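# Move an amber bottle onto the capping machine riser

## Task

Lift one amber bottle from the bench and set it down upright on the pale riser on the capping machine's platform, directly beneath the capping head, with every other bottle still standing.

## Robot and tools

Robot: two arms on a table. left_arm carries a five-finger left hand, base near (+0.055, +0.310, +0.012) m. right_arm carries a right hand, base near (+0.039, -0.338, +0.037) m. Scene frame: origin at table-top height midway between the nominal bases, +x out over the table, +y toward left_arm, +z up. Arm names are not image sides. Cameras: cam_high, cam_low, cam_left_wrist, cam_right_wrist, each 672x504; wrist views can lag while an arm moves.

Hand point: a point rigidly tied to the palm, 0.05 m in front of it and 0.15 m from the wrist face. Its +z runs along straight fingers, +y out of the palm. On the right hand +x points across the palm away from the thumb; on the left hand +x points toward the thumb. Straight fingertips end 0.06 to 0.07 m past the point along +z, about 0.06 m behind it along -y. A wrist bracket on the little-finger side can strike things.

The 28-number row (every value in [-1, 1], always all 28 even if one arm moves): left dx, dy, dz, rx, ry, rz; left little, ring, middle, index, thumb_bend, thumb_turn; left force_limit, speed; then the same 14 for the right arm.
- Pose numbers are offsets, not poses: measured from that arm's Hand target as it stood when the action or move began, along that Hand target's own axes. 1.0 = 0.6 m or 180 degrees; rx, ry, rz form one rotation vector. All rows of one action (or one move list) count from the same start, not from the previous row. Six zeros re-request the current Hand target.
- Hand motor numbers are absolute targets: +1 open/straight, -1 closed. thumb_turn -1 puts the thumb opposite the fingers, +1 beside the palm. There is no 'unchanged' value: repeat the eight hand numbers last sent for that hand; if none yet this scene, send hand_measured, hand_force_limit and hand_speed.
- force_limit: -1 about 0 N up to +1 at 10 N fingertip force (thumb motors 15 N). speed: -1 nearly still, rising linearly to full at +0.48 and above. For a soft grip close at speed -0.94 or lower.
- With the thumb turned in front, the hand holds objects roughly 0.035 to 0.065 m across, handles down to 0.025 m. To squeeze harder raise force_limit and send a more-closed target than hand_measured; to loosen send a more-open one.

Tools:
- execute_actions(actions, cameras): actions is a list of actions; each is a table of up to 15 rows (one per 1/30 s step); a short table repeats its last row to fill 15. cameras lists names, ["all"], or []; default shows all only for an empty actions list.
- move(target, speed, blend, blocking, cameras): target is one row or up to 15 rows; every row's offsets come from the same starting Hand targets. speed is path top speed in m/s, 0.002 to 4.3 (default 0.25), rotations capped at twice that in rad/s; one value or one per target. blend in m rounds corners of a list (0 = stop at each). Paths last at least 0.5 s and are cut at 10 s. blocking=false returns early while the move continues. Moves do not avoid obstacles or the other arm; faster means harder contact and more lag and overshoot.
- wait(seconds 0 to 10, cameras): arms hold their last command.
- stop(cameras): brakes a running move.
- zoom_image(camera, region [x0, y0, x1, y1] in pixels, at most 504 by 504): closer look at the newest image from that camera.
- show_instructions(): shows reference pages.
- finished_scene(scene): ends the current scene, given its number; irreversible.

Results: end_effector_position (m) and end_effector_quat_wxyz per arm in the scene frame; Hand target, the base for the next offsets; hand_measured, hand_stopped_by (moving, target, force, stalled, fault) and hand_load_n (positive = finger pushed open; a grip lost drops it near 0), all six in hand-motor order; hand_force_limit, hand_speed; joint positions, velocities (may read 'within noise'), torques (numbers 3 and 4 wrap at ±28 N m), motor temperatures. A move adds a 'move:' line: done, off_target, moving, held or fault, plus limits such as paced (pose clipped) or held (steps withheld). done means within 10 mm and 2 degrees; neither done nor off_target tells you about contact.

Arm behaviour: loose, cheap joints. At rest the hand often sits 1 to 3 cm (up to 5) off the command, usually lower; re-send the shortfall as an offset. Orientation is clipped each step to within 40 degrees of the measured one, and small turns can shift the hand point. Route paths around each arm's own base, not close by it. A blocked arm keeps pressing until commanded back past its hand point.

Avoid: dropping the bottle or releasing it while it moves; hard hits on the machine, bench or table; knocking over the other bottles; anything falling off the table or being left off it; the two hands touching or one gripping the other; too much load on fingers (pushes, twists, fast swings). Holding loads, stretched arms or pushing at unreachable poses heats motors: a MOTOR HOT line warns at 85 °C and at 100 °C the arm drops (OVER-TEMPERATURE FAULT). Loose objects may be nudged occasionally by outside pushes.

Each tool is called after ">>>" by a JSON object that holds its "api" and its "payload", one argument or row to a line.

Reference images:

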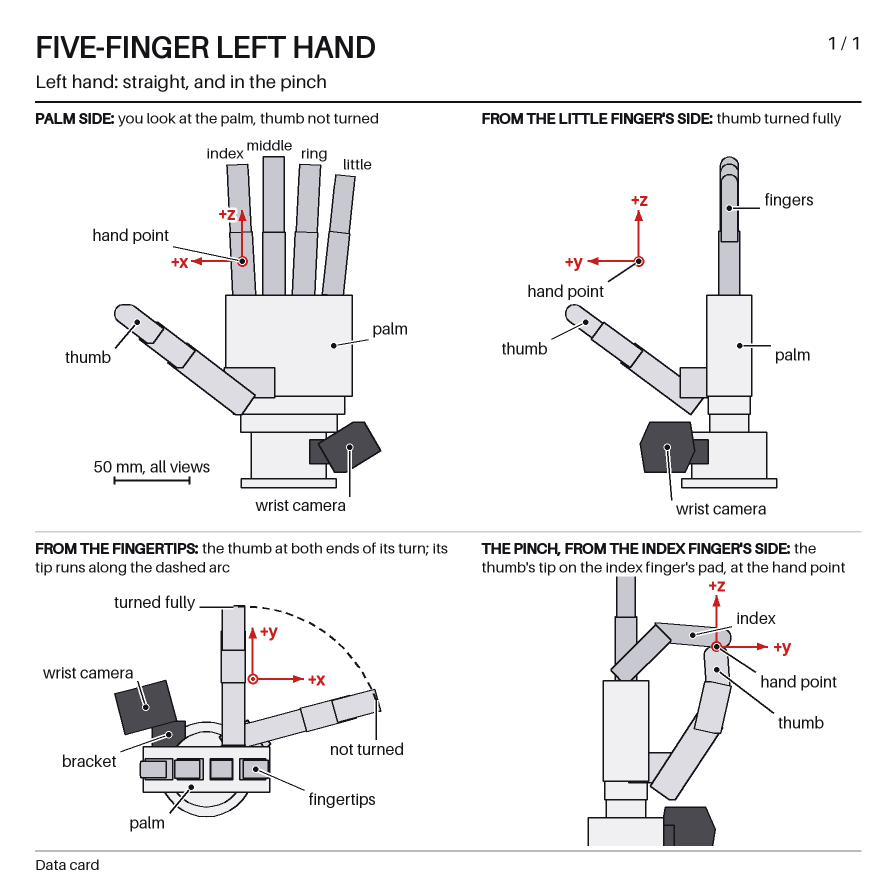

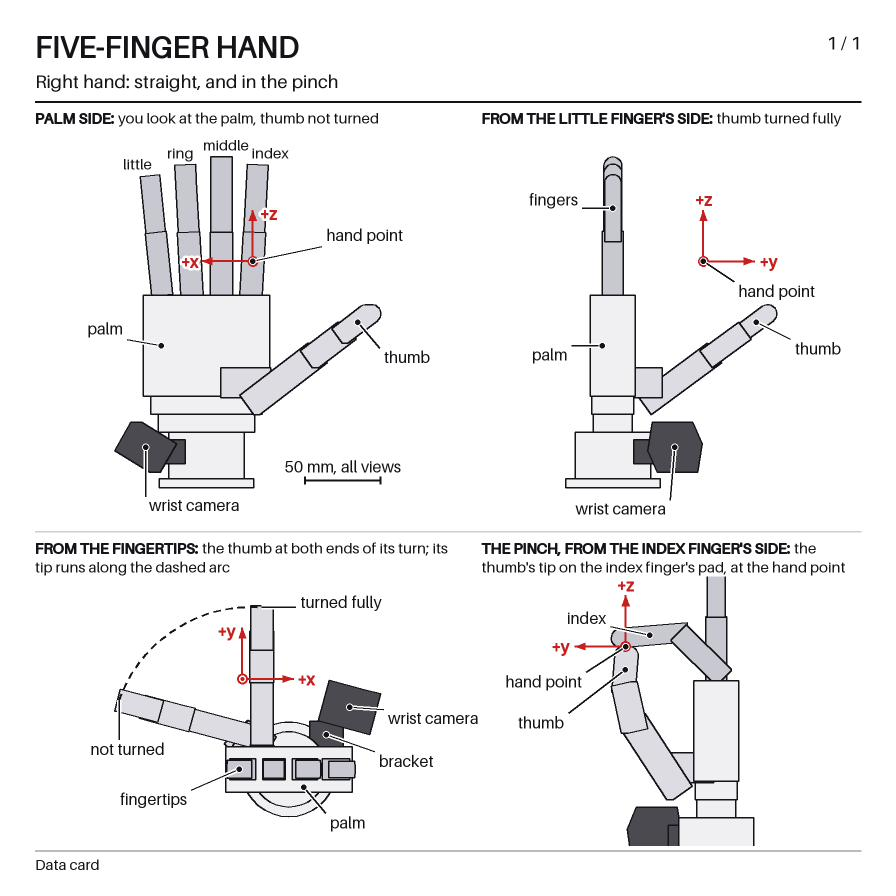

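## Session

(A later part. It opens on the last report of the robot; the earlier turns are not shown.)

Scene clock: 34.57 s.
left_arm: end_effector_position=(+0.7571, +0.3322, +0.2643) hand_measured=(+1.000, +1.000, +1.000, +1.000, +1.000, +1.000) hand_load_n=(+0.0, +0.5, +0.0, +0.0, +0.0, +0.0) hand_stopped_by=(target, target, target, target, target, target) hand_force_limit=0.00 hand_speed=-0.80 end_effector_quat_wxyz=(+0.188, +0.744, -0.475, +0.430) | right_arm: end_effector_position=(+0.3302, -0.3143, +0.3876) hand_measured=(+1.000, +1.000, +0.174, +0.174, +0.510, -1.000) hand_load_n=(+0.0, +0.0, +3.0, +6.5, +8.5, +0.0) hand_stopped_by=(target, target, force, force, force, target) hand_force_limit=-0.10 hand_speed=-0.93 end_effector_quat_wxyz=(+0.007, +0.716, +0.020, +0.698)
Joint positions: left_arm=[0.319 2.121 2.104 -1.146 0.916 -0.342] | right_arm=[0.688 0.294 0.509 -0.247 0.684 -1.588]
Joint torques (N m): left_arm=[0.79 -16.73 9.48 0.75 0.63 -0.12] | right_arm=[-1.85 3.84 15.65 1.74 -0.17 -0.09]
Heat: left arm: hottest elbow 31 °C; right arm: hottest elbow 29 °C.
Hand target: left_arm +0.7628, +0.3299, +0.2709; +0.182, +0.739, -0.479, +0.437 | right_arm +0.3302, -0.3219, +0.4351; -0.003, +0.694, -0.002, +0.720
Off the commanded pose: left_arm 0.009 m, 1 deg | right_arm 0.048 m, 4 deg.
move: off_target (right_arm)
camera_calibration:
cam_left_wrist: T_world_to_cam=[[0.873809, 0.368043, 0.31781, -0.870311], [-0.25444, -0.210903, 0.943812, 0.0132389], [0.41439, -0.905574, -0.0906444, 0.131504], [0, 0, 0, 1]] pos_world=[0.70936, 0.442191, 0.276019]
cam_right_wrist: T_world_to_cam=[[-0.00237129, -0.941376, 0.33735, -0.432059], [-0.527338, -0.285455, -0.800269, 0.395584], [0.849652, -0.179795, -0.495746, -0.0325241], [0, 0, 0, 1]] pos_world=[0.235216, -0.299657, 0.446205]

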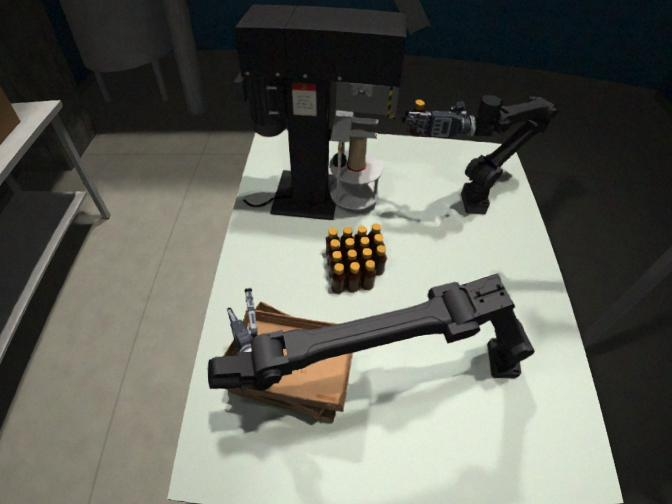

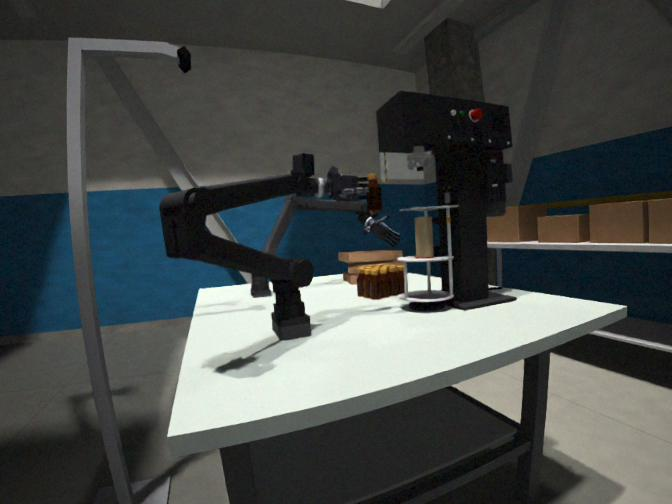

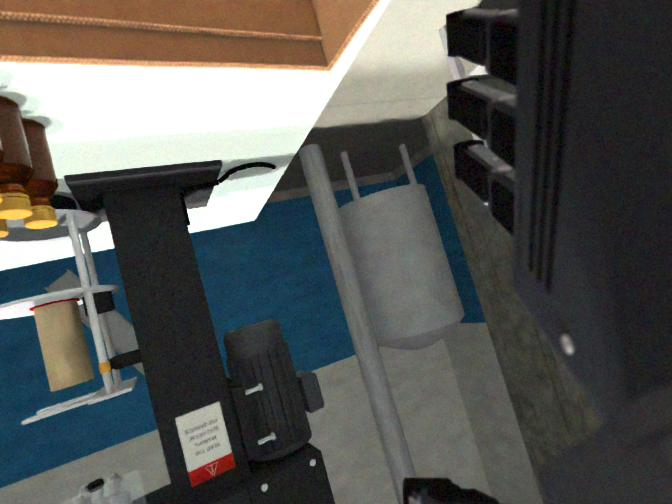

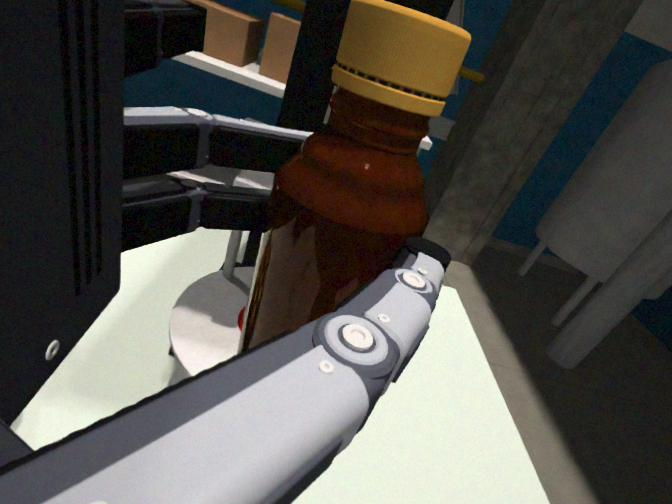

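>>> {"api": "move", "payload": {
  "target": [0,0,0,0,0,0,1,1,1,1,1,1,0,-0.8,-0.005,-0.0115,0.1332,-0.005,0.007,0.009,1,1,-0.2,-0.2,0.05,-1,-0.1,-0.93],
  "cameras": ["cam_low","cam_right_wrist","cam_high"],
  "speed": 0.1
}}

>>> {"api": "zoom_image", "payload": {
  "camera": "cam_low",
  "region": [375, 165, 475, 265]
}}

>>> {"api": "zoom_image", "payload": {
  "camera": "cam_right_wrist",
  "region": [110, 120, 480, 420]
}}

>>> {"api": "zoom_image", "payload": {
  "camera": "cam_high",
  "region": [350, 85, 410, 145]
}}

Scene clock: 41.77 s.
left_arm: end_effector_position=(+0.7571, +0.3322, +0.2643) hand_measured=(+1.000, +1.000, +1.000, +1.000, +1.000, +1.000) hand_load_n=(-0.5, +0.0, +0.0, +0.0, +0.0, +0.0) hand_stopped_by=(target, target, target, target, target, target) hand_force_limit=0.00 hand_speed=-0.80 end_effector_quat_wxyz=(+0.188, +0.744, -0.475, +0.430) | right_arm: end_effector_position=(+0.4016, -0.3103, +0.3703) hand_measured=(+1.000, +1.000, +0.174, +0.174, +0.510, -1.000) hand_load_n=(+0.0, +0.0, +3.0, +6.5, +8.0, +0.0) hand_stopped_by=(target, target, force, force, force, target) hand_force_limit=-0.10 hand_speed=-0.93 end_effector_quat_wxyz=(+0.006, +0.729, +0.008, +0.685)
Joint positions: left_arm=[0.319 2.121 2.104 -1.146 0.916 -0.342] | right_arm=[0.465 0.556 0.536 -0.05 0.475 -1.558]
Joint torques (N m): left_arm=[0.79 -16.62 9.42 0.72 0.64 -0.12] | right_arm=[-1.61 1.26 16.14 3.66 -0.15 -0.09]
Motor temperatures (°C): left_arm=[29 30 32 24 26 25] | right_arm=[27 25 30 25 25 24]
Heat: left arm: hottest elbow 32 °C; right arm: hottest elbow 30 °C.
Hand target: left_arm +0.7628, +0.3299, +0.2709; +0.182, +0.739, -0.479, +0.437 | right_arm +0.4101, -0.3149, +0.4351; -0.008, +0.686, -0.018, +0.727
Off the commanded pose: left_arm 0.009 m, 1 deg | right_arm 0.066 m, 8 deg.
move: off_target (right_arm)
camera_calibration:
cam_right_wrist: T_world_to_cam=[[-0.0057951, -0.946812, 0.321736, -0.416885], [-0.56205, -0.263027, -0.784166, 0.435485], [0.827083, -0.185376, -0.530631, -0.080856], [0, 0, 0, 1]] pos_world=[0.309223, -0.295156, 0.432715]
Images, in order (width x height): cam_high 672x504, cam_low 672x504, cam_right_wrist 672x504.

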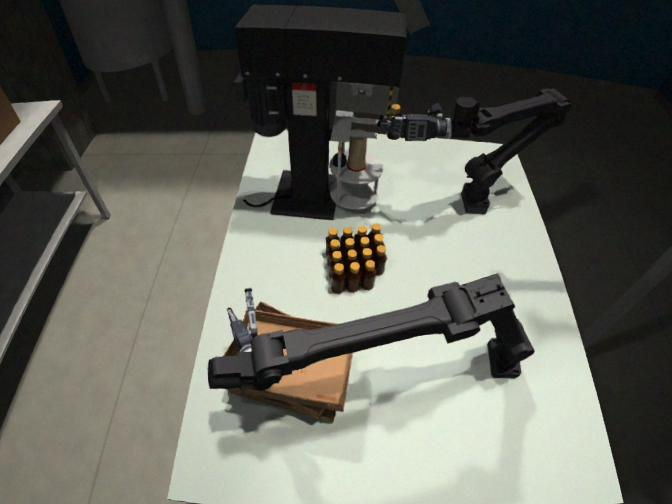

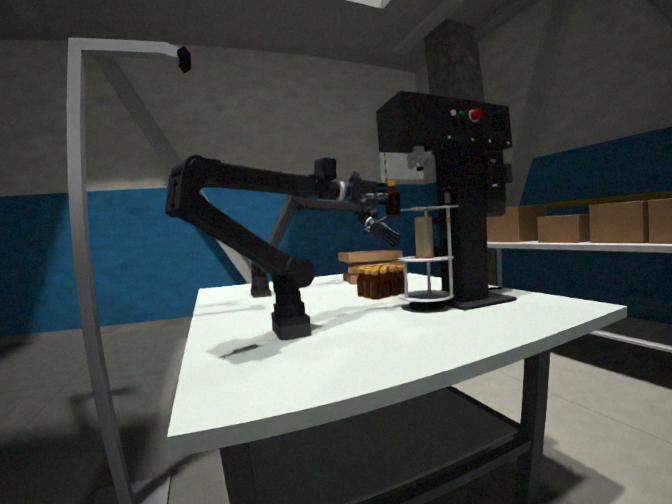

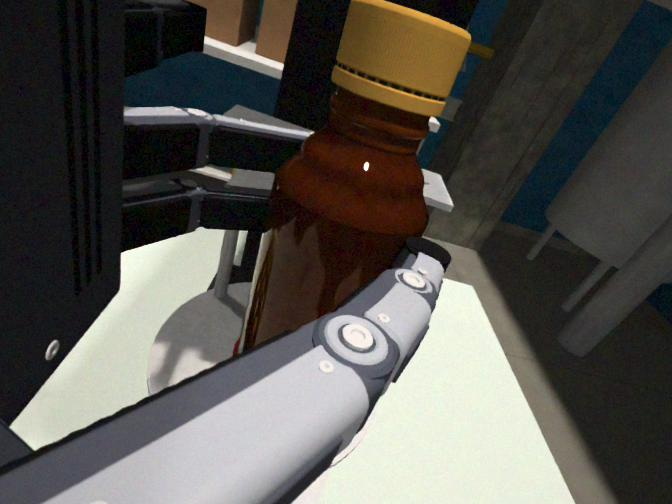

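Scaled by 5.040 from the camera's 672x504 image, which has a finer 960x720 frame.

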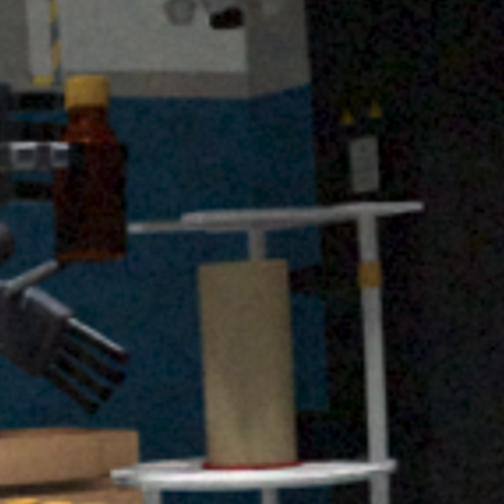

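Scaled by 1.362 from the camera's 672x504 image, which has a finer 960x720 frame.

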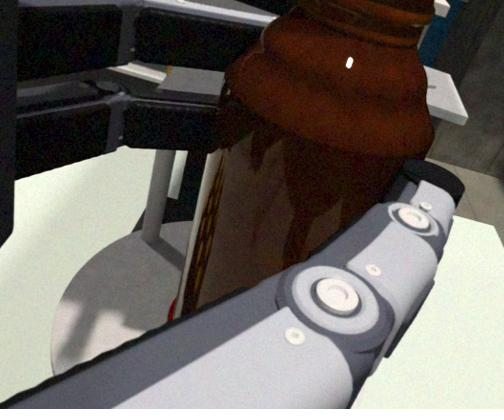

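Scaled by 8.400 from the camera's 672x504 image, which has a finer 960x720 frame.

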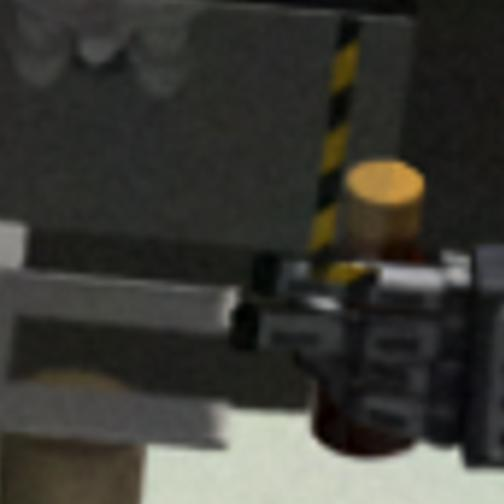

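>>> {"api": "move", "payload": {
  "target": [0,0,0,0,0,0,1,1,1,1,1,1,0,-0.8,0.0365,-0.0013,0.0022,0,0.0139,0.005,1,1,-0.2,-0.2,0.05,-1,-0.1,-0.93],
  "cameras": ["cam_low","cam_right_wrist","cam_high"],
  "speed": 0.1
}}

>>> {"api": "zoom_image", "payload": {
  "camera": "cam_low",
  "region": [375, 165, 475, 265]
}}

>>> {"api": "zoom_image", "payload": {
  "camera": "cam_right_wrist",
  "region": [110, 120, 480, 420]
}}

>>> {"api": "zoom_image", "payload": {
  "camera": "cam_high",
  "region": [350, 85, 410, 145]
}}

Scene clock: 45.53 s.
left_arm: end_effector_position=(+0.7571, +0.3322, +0.2643) hand_measured=(+1.000, +1.000, +1.000, +1.000, +1.000, +1.000) hand_load_n=(+0.0, +0.0, +0.0, +0.0, -0.5, +0.0) hand_stopped_by=(target, target, target, target, target, target) hand_force_limit=0.00 hand_speed=-0.80 end_effector_quat_wxyz=(+0.188, +0.744, -0.475, +0.430) | right_arm: end_effector_position=(+0.4042, -0.3090, +0.3918) hand_measured=(+1.000, +1.000, +0.174, +0.174, +0.510, -1.000) hand_load_n=(+0.0, +0.0, +3.0, +6.5, +8.0, +0.0) hand_stopped_by=(target, target, force, force, force, target) hand_force_limit=-0.10 hand_speed=-0.93 end_effector_quat_wxyz=(-0.002, +0.714, +0.000, +0.700)
Joint positions: left_arm=[0.319 2.121 2.104 -1.146 0.916 -0.342] | right_arm=[0.465 0.56 0.565 -0.027 0.475 -1.558]
Joint torques (N m): left_arm=[0.73 -16.67 9.44 0.75 0.63 -0.12] | right_arm=[-1.67 1.26 16.05 3.67 -0.11 -0.16]
Heat: left arm: hottest elbow 32 °C; right arm: hottest elbow 32 °C.
Hand target: left_arm +0.7628, +0.3299, +0.2709; +0.182, +0.739, -0.479, +0.437 | right_arm +0.4102, -0.3149, +0.4571; -0.013, +0.670, -0.023, +0.742
Off the commanded pose: left_arm 0.009 m, 1 deg | right_arm 0.066 m, 8 deg.
move: off_target (right_arm)
camera_calibration:
cam_right_wrist: T_world_to_cam=[[-0.0192995, -0.953848, 0.29967, -0.410574], [-0.52722, -0.244959, -0.813655, 0.457306], [0.84951, -0.173695, -0.49816, -0.0895218], [0, 0, 0, 1]] pos_world=[0.309227, -0.295154, 0.45053]
Images, in order (width x height): cam_high 672x504, cam_low 672x504, cam_right_wrist 672x504.

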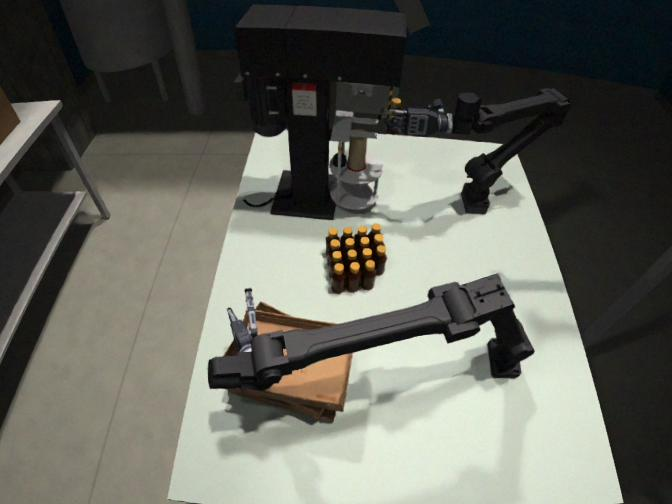

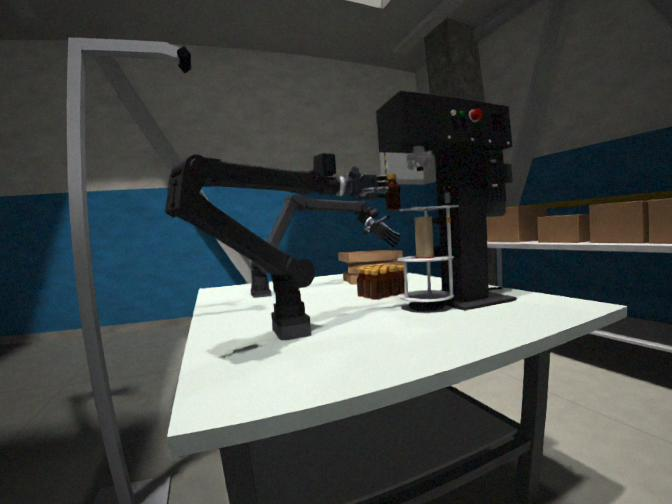

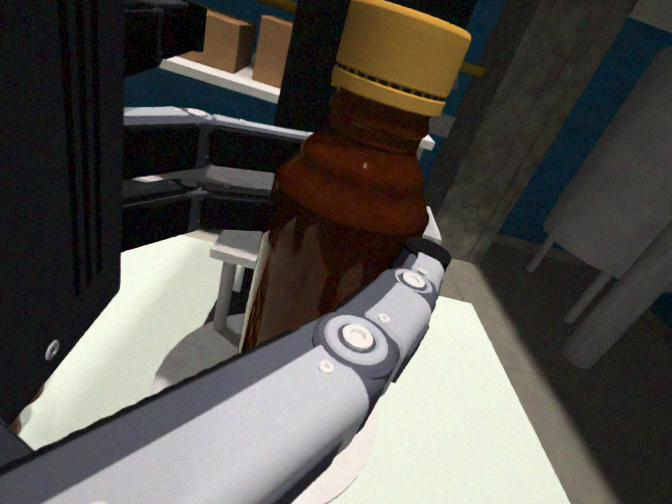

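Scaled by 5.040 from the camera's 672x504 image, which has a finer 960x720 frame.

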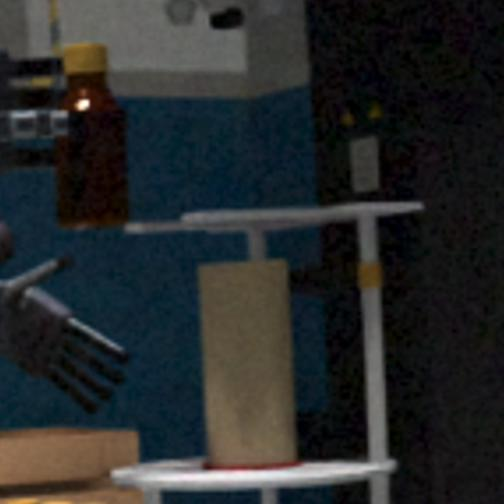

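Scaled by 1.362 from the camera's 672x504 image, which has a finer 960x720 frame.

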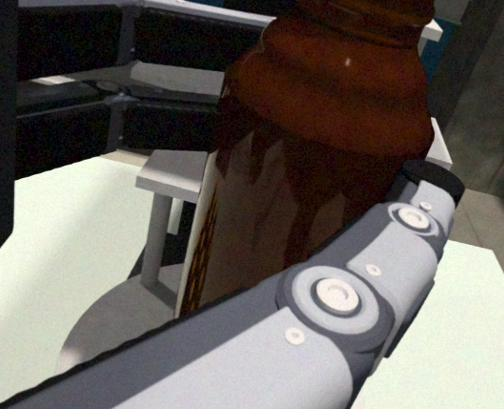

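Scaled by 8.400 from the camera's 672x504 image, which has a finer 960x720 frame.

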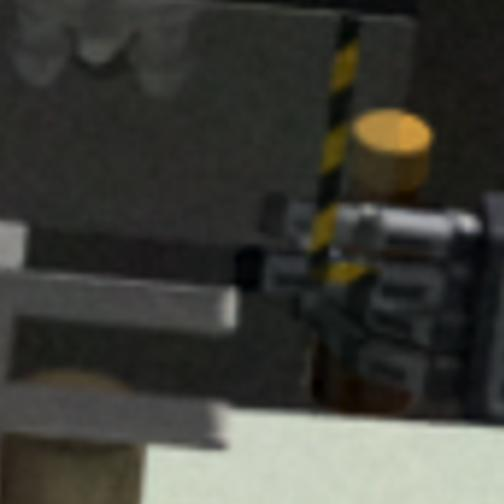

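>>> {"api": "zoom_image", "payload": {
  "camera": "cam_right_wrist",
  "region": [190, 210, 290, 310]
}}

>>> {"api": "zoom_image", "payload": {
  "camera": "cam_right_wrist",
  "region": [400, 180, 460, 280]
}}

Scaled by 5.040 from the camera's 672x504 image, which has a finer 960x720 frame.

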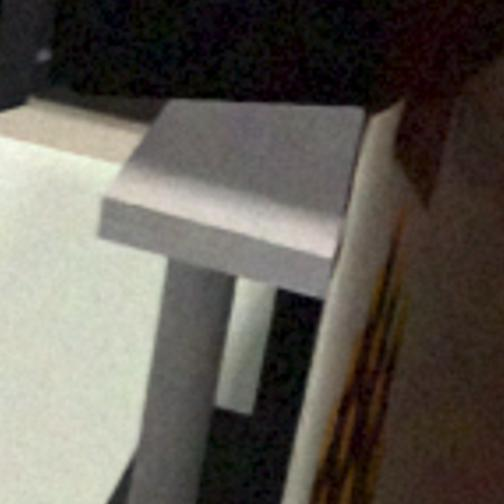

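Scaled by 5.040 from the camera's 672x504 image, which has a finer 960x720 frame.

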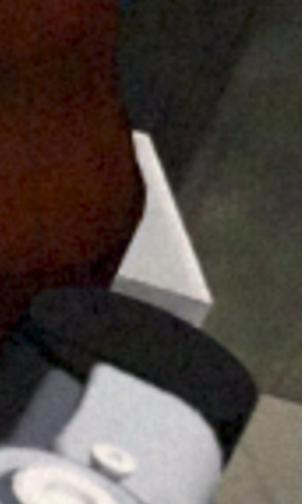

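>>> {"api": "move", "payload": {
  "target": [0,0,0,0,0,0,1,1,1,1,1,1,0,-0.8,-0.0083,0.0073,0.0864,0,0.003,0,1,1,-0.2,-0.2,0.05,-1,-0.1,-0.93],
  "cameras": ["cam_low","cam_right_wrist","cam_high"],
  "speed": 0.06
}}

>>> {"api": "zoom_image", "payload": {
  "camera": "cam_low",
  "region": [375, 165, 475, 265]
}}

>>> {"api": "zoom_image", "payload": {
  "camera": "cam_right_wrist",
  "region": [60, 180, 480, 460]
}}

>>> {"api": "zoom_image", "payload": {
  "camera": "cam_high",
  "region": [340, 85, 400, 145]
}}

Scene clock: 51.63 s.
left_arm: end_effector_position=(+0.7571, +0.3322, +0.2643) hand_measured=(+1.000, +1.000, +1.000, +1.000, +1.000, +1.000) hand_load_n=(+0.0, +0.0, +0.0, +0.0, +0.0, +0.0) hand_stopped_by=(target, target, target, target, target, target) hand_force_limit=0.00 hand_speed=-0.80 end_effector_quat_wxyz=(+0.188, +0.744, -0.475, +0.430) | right_arm: end_effector_position=(+0.4520, -0.3146, +0.3889) hand_measured=(+1.000, +1.000, +0.174, +0.174, +0.510, -1.000) hand_load_n=(+0.0, +0.0, +3.0, +6.5, +8.0, +0.0) hand_stopped_by=(target, target, force, force, force, target) hand_force_limit=-0.10 hand_speed=-0.93 end_effector_quat_wxyz=(-0.004, +0.714, -0.003, +0.700)
Joint positions: left_arm=[0.319 2.121 2.104 -1.146 0.916 -0.342] | right_arm=[0.349 0.716 0.607 0.089 0.362 -1.554]
Joint torques (N m): left_arm=[0.73 -16.79 9.46 0.73 0.63 -0.12] | right_arm=[-1.85 -0.56 16.16 3.74 -0.19 -0.08]
Heat: left arm: hottest elbow 32 °C; right arm: hottest elbow 33 °C.
Hand target: left_arm +0.7628, +0.3299, +0.2709; +0.182, +0.739, -0.479, +0.437 | right_arm +0.4622, -0.3200, +0.4572; -0.013, +0.666, -0.024, +0.745
Off the commanded pose: left_arm 0.009 m, 1 deg | right_arm 0.069 m, 8 deg.
move: off_target (right_arm)
camera_calibration:
cam_right_wrist: T_world_to_cam=[[-0.0210507, -0.955989, 0.292646, -0.411289], [-0.527261, -0.23808, -0.815668, 0.481641], [0.849443, -0.171471, -0.499044, -0.131422], [0, 0, 0, 1]] pos_world=[0.356928, -0.301053, 0.447635]
Images, in order (width x height): cam_high 672x504, cam_low 672x504, cam_right_wrist 672x504.

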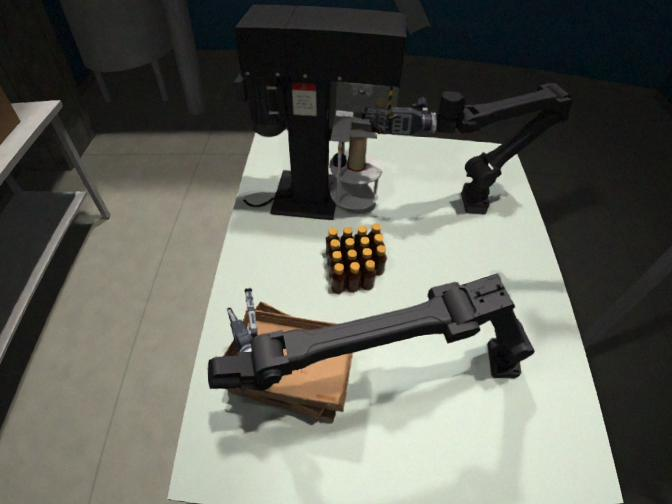

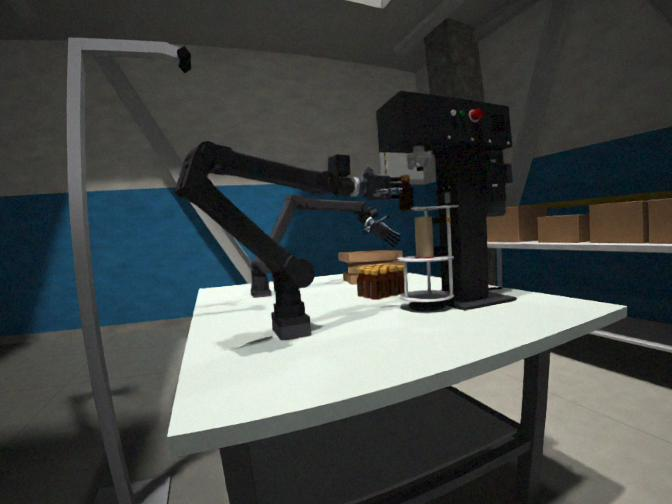

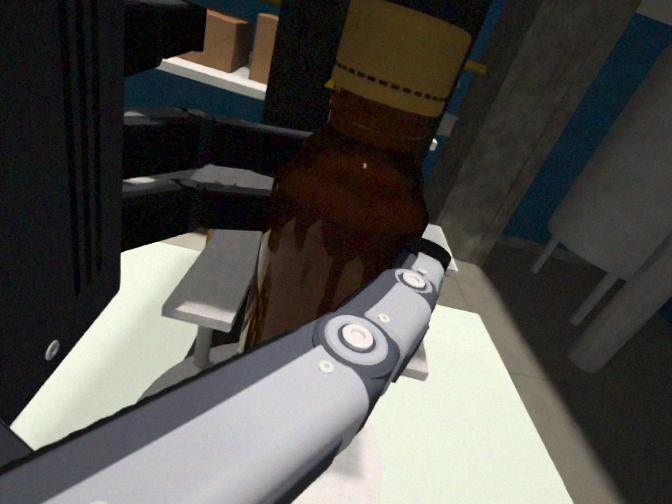

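Scaled by 5.040 from the camera's 672x504 image, which has a finer 960x720 frame.

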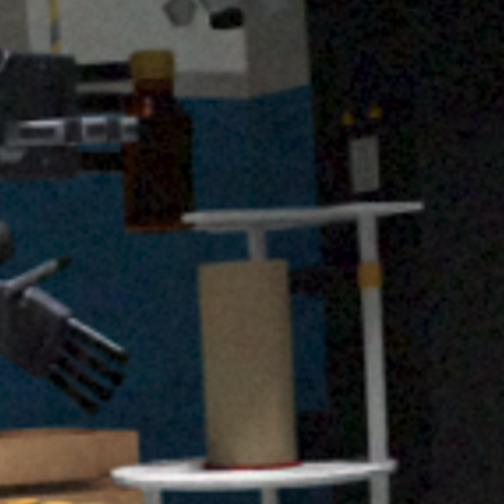

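Scaled by 1.200 from the camera's 672x504 image, which has a finer 960x720 frame.

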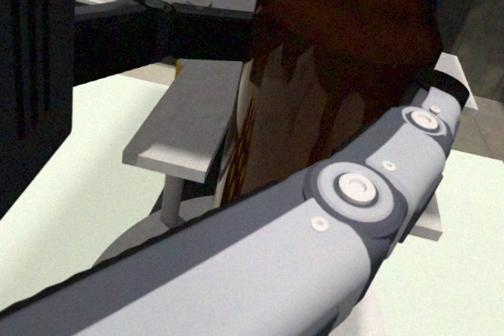

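Scaled by 8.400 from the camera's 672x504 image, which has a finer 960x720 frame.

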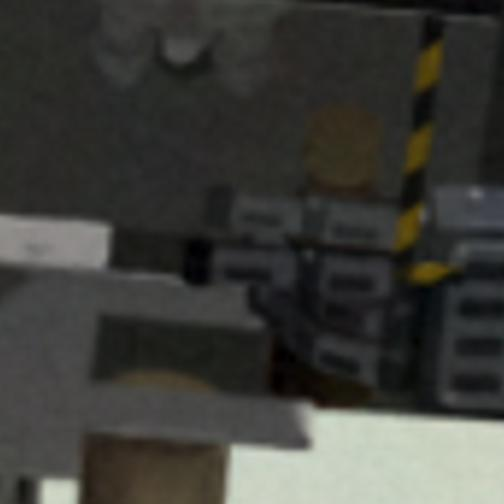

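>>> {"api": "move", "payload": {
  "target": [0,0,0,0,0,0,1,1,1,1,1,1,0,-0.8,-0.0105,0.0057,0.0963,0,0.0055,0,1,1,-0.2,-0.2,0.05,-1,-0.1,-0.93],
  "cameras": ["cam_low","cam_right_wrist","cam_high"],
  "speed": 0.06
}}

>>> {"api": "zoom_image", "payload": {
  "camera": "cam_low",
  "region": [375, 165, 475, 265]
}}

>>> {"api": "zoom_image", "payload": {
  "camera": "cam_right_wrist",
  "region": [60, 180, 500, 500]
}}

>>> {"api": "zoom_image", "payload": {
  "camera": "cam_high",
  "region": [340, 85, 400, 145]
}}

Scene clock: 55.53 s.
left_arm: end_effector_position=(+0.7571, +0.3322, +0.2643) hand_measured=(+1.000, +1.000, +1.000, +1.000, +1.000, +1.000) hand_load_n=(+0.5, +0.0, +0.0, +0.0, +0.0, -0.5) hand_stopped_by=(target, target, target, target, target, target) hand_force_limit=0.00 hand_speed=-0.80 end_effector_quat_wxyz=(+0.188, +0.744, -0.475, +0.430) | right_arm: end_effector_position=(+0.5069, -0.3181, +0.3872) hand_measured=(+1.000, +1.000, +0.174, +0.174, +0.510, -1.000) hand_load_n=(+0.0, +0.0, +2.5, +6.5, +8.0, +0.0) hand_stopped_by=(target, target, force, force, force, target) hand_force_limit=-0.10 hand_speed=-0.93 end_effector_quat_wxyz=(-0.007, +0.710, -0.007, +0.704)
Joint positions: left_arm=[0.319 2.121 2.104 -1.146 0.916 -0.342] | right_arm=[0.27 0.897 0.674 0.215 0.283 -1.549]
Joint torques (N m): left_arm=[0.85 -16.85 9.46 0.73 0.63 -0.12] | right_arm=[-1.73 -2.84 15.95 3.79 -0.2 -0.09]
Heat: left arm: hottest elbow 33 °C; right arm: hottest elbow 33 °C.
Hand target: left_arm +0.7628, +0.3299, +0.2709; +0.182, +0.739, -0.479, +0.437 | right_arm +0.5203, -0.3241, +0.4572; -0.013, +0.660, -0.024, +0.751
Off the commanded pose: left_arm 0.009 m, 1 deg | right_arm 0.071 m, 8 deg.
move: off_target (right_arm)
camera_calibration:
cam_right_wrist: T_world_to_cam=[[-0.025844, -0.958696, 0.283255, -0.40779], [-0.51839, -0.229423, -0.823795, 0.509837], [0.854754, -0.168127, -0.491049, -0.184233], [0, 0, 0, 1]] pos_world=[0.41123, -0.304953, 0.445042]
Images, in order (width x height): cam_high 672x504, cam_low 672x504, cam_right_wrist 672x504.

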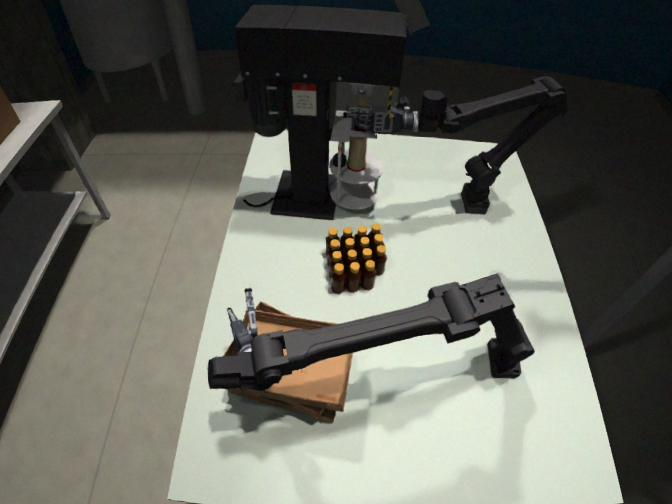

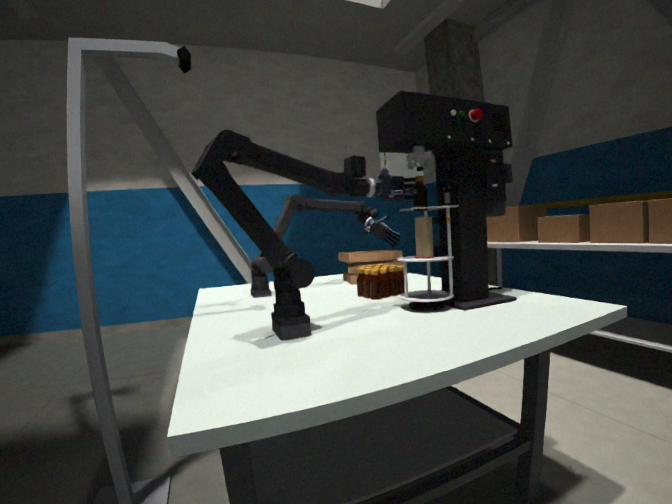

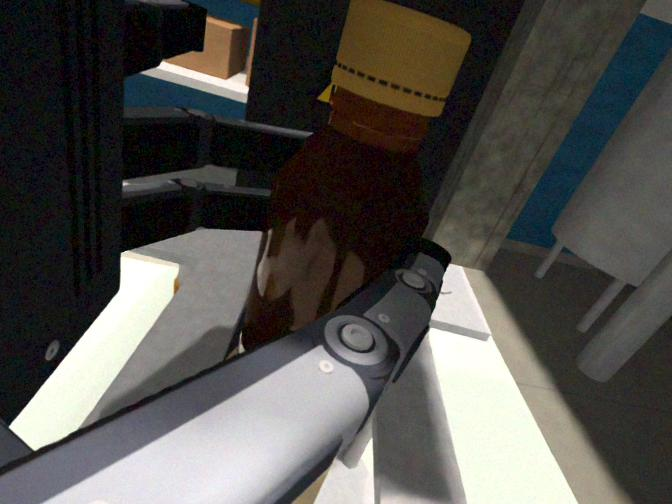

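Scaled by 5.040 from the camera's 672x504 image, which has a finer 960x720 frame.

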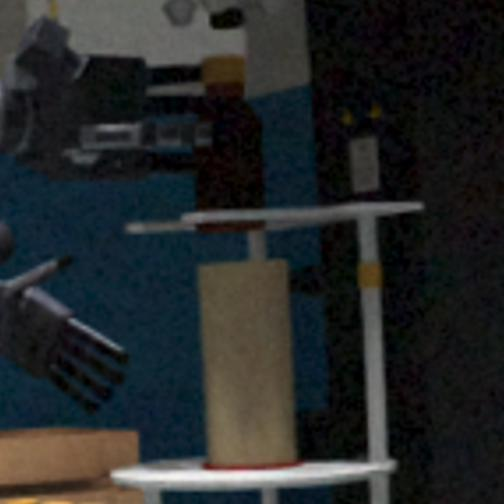

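Scaled by 1.145 from the camera's 672x504 image, which has a finer 960x720 frame.

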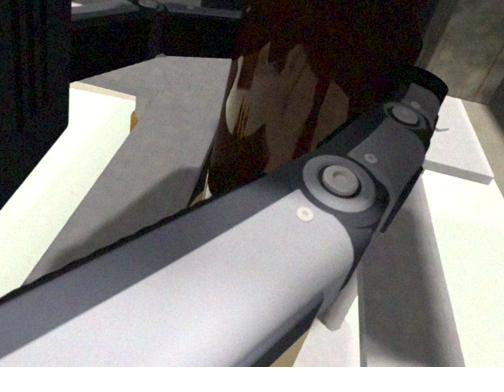

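Scaled by 8.400 from the camera's 672x504 image, which has a finer 960x720 frame.

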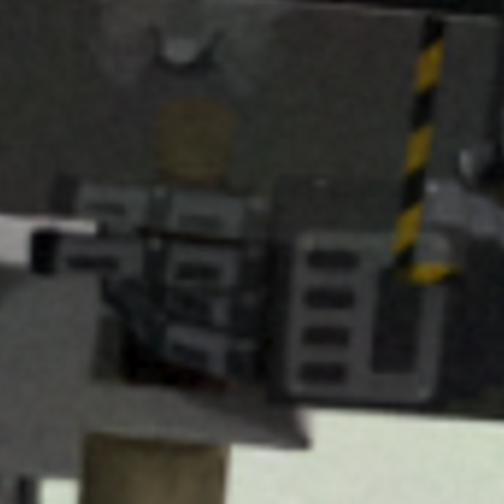

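>>> {"api": "move", "payload": {
  "target": [0,0,0,0,0,0,1,1,1,1,1,1,0,-0.8,-0.0343,0.0017,0.0063,0,-0.008,0,1,1,-0.2,-0.2,0.05,-1,-0.1,-0.93],
  "cameras": ["cam_low"],
  "speed": 0.05
}}

>>> {"api": "zoom_image", "payload": {
  "camera": "cam_low",
  "region": [375, 165, 475, 265]
}}

Scene clock: 58.53 s.
left_arm: end_effector_position=(+0.7571, +0.3322, +0.2643) hand_measured=(+1.000, +1.000, +1.000, +1.000, +1.000, +1.000) hand_load_n=(+0.0, +0.0, +0.0, +0.0, +0.0, +0.0) hand_stopped_by=(target, target, target, target, target, target) hand_force_limit=0.00 hand_speed=-0.80 end_effector_quat_wxyz=(+0.188, +0.744, -0.475, +0.430) | right_arm: end_effector_position=(+0.5159, -0.3173, +0.3759) hand_measured=(+1.000, +1.000, +0.174, +0.174, +0.510, -1.000) hand_load_n=(+0.0, +0.0, +2.5, +6.5, +8.0, +0.5) hand_stopped_by=(target, target, force, force, force, target) hand_force_limit=-0.10 hand_speed=-0.93 end_effector_quat_wxyz=(-0.008, +0.715, -0.008, +0.699)
Joint positions: left_arm=[0.319 2.121 2.104 -1.146 0.916 -0.342] | right_arm=[0.262 0.934 0.674 0.237 0.274 -1.542]
Joint torques (N m): left_arm=[0.79 -16.73 9.43 0.73 0.63 -0.13] | right_arm=[-1.85 -3.55 14.57 3.82 -0.19 -0.07]
Heat: left arm: hottest elbow 33 °C; right arm: hottest elbow 34 °C.
Hand target: left_arm +0.7628, +0.3299, +0.2709; +0.182, +0.739, -0.479, +0.437 | right_arm +0.5267, -0.3241, +0.4372; -0.013, +0.669, -0.023, +0.743
Off the commanded pose: left_arm 0.009 m, 1 deg | right_arm 0.063 m, 7 deg.
move: off_target (right_arm)
Images, in order (width x height): cam_low 672x504.

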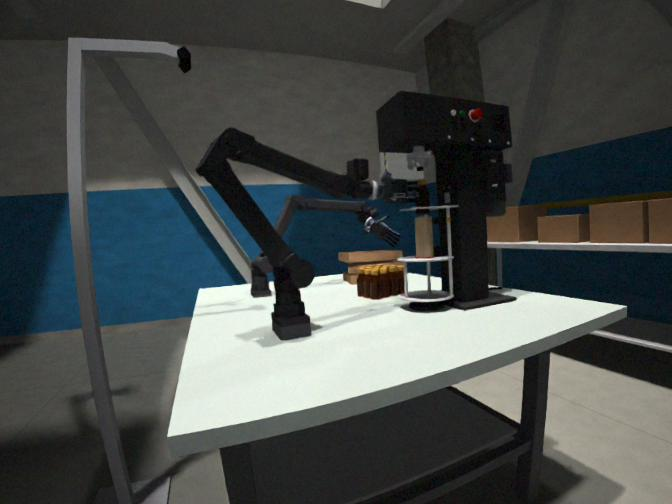

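Scaled by 5.040 from the camera's 672x504 image, which has a finer 960x720 frame.

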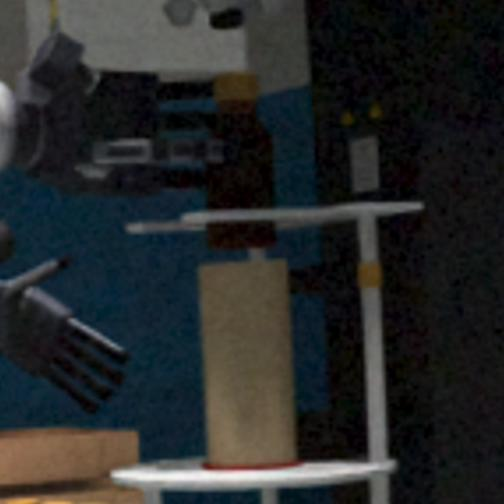

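>>> {"api": "move", "payload": {
  "target": [0,0,0,0,0,0,1,1,1,1,1,1,0,-0.8,-0.021,0.002,-0.0065,0,-0.002,0,1,1,-0.2,-0.2,0.05,-1,-0.1,-0.93],
  "cameras": ["cam_low","cam_right_wrist"],
  "speed": 0.05
}}

>>> {"api": "zoom_image", "payload": {
  "camera": "cam_low",
  "region": [375, 165, 475, 265]
}}

Scene clock: 60.33 s.
left_arm: end_effector_position=(+0.7571, +0.3322, +0.2643) hand_measured=(+1.000, +1.000, +1.000, +1.000, +1.000, +1.000) hand_load_n=(+0.0, +0.0, +0.0, +0.0, +0.0, +0.0) hand_stopped_by=(target, target, target, target, target, target) hand_force_limit=0.00 hand_speed=-0.80 end_effector_quat_wxyz=(+0.188, +0.744, -0.475, +0.430) | right_arm: end_effector_position=(+0.5168, -0.3177, +0.3817) hand_measured=(+1.000, +1.000, +0.174, +0.174, +0.510, -1.000) hand_load_n=(+0.0, +0.0, +3.0, +6.0, +8.5, +0.0) hand_stopped_by=(target, target, force, force, force, target) hand_force_limit=-0.10 hand_speed=-0.93 end_effector_quat_wxyz=(-0.011, +0.706, -0.012, +0.708)
Joint positions: left_arm=[0.319 2.121 2.104 -1.146 0.916 -0.342] | right_arm=[0.26 0.934 0.674 0.261 0.274 -1.539]
Joint torques (N m): left_arm=[0.91 -16.67 9.42 0.77 0.63 -0.12] | right_arm=[-1.79 -3.14 12.48 3.86 -0.22 -0.09]
Heat: left arm: hottest elbow 33 °C; right arm: hottest elbow 34 °C.
Hand target: left_arm +0.7628, +0.3299, +0.2709; +0.182, +0.739, -0.479, +0.437 | right_arm +0.5241, -0.3246, +0.4242; -0.013, +0.672, -0.023, +0.740
Off the commanded pose: left_arm 0.009 m, 1 deg | right_arm 0.044 m, 6 deg.
move: off_target (right_arm)
camera_calibration:
cam_right_wrist: T_world_to_cam=[[-0.028334, -0.962376, 0.270241, -0.400514], [-0.511087, -0.218393, -0.831321, 0.513034], [0.859062, -0.161671, -0.485669, -0.197626], [0, 0, 0, 1]] pos_world=[0.42063, -0.305352, 0.438751]
Images, in order (width x height): cam_low 672x504, cam_right_wrist 672x504.

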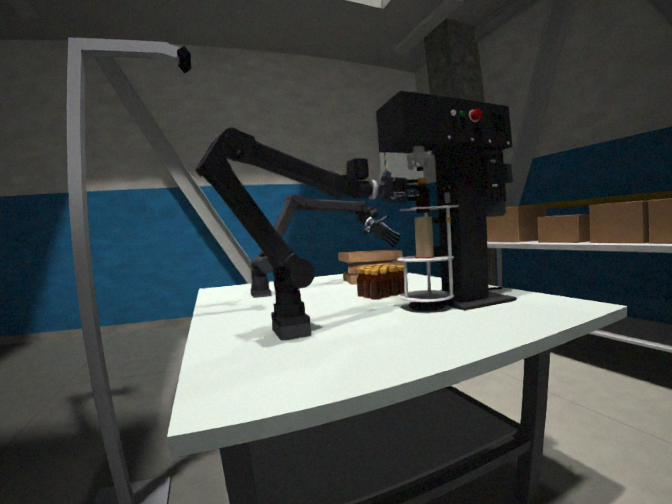

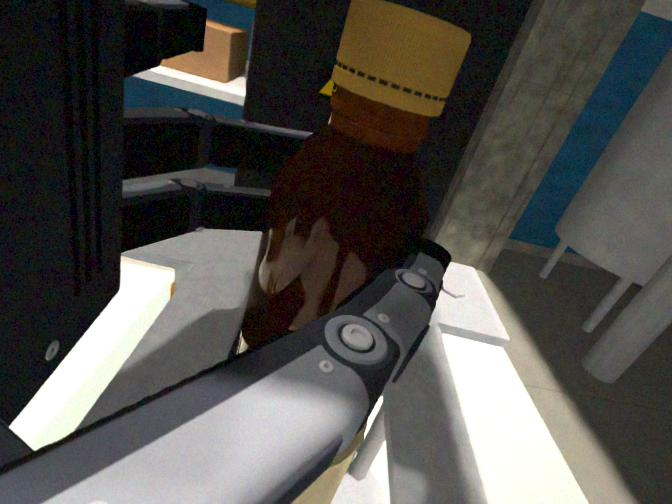

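Scaled by 5.040 from the camera's 672x504 image, which has a finer 960x720 frame.

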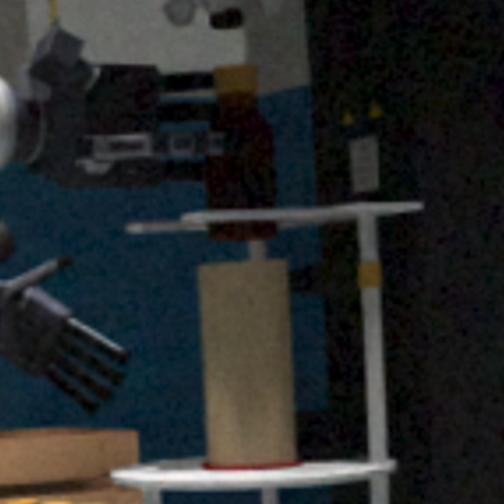

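>>> {"api": "move", "payload": {
  "target": [0,0,0,0,0,0,1,1,1,1,1,1,0,-0.8,-0.0265,0.0,-0.007,0,-0.0125,-0.009,1,1,-0.2,-0.2,0.05,-1,-0.1,-0.93],
  "cameras": ["cam_low"],
  "speed": 0.05
}}

>>> {"api": "zoom_image", "payload": {
  "camera": "cam_low",
  "region": [375, 165, 475, 265]
}}

Scene clock: 62.10 s.
left_arm: end_effector_position=(+0.7571, +0.3322, +0.2643) hand_measured=(+1.000, +1.000, +1.000, +1.000, +1.000, +1.000) hand_load_n=(+0.0, +0.0, +0.0, +0.0, -0.5, +0.0) hand_stopped_by=(target, target, target, target, target, target) hand_force_limit=0.00 hand_speed=-0.80 end_effector_quat_wxyz=(+0.188, +0.744, -0.475, +0.430) | right_arm: end_effector_position=(+0.5170, -0.3179, +0.3810) hand_measured=(+1.000, +1.000, +0.174, +0.174, +0.510, -1.000) hand_load_n=(+0.0, +0.0, +3.0, +5.5, +8.0, -0.5) hand_stopped_by=(target, target, force, force, force, target) hand_force_limit=-0.10 hand_speed=-0.93 end_effector_quat_wxyz=(-0.011, +0.707, -0.012, +0.707)
Joint positions: left_arm=[0.319 2.121 2.104 -1.146 0.916 -0.342] | right_arm=[0.26 0.935 0.674 0.261 0.276 -1.539]
Joint torques (N m): left_arm=[0.79 -16.73 9.46 0.7 0.63 -0.13] | right_arm=[-1.44 -3.02 11.18 3.02 0.04 -0.26]
Heat: left arm: hottest elbow 33 °C; right arm: hottest elbow 34 °C.
Hand target: left_arm +0.7628, +0.3299, +0.2709; +0.182, +0.739, -0.479, +0.437 | right_arm +0.5215, -0.3238, +0.4080; -0.003, +0.686, -0.014, +0.727
Off the commanded pose: left_arm 0.009 m, 1 deg | right_arm 0.028 m, 3 deg.
move: off_target (right_arm)
Images, in order (width x height): cam_low 672x504.

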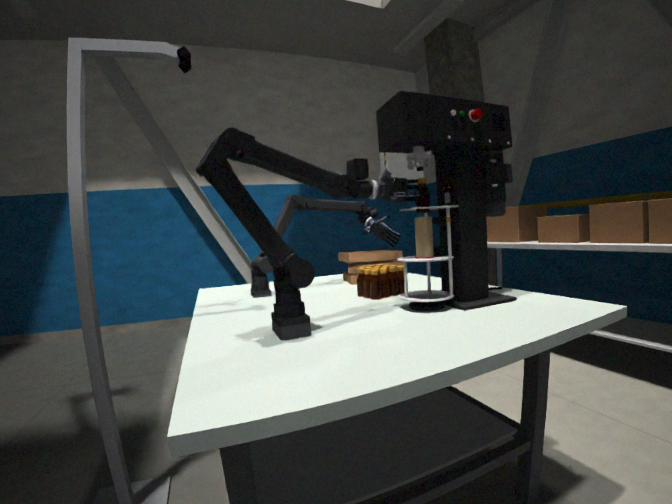

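Scaled by 5.040 from the camera's 672x504 image, which has a finer 960x720 frame.

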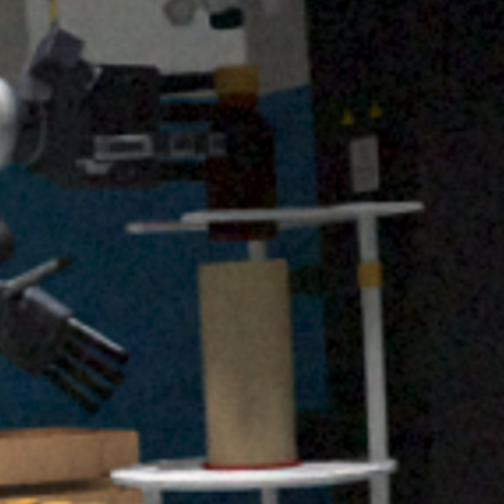

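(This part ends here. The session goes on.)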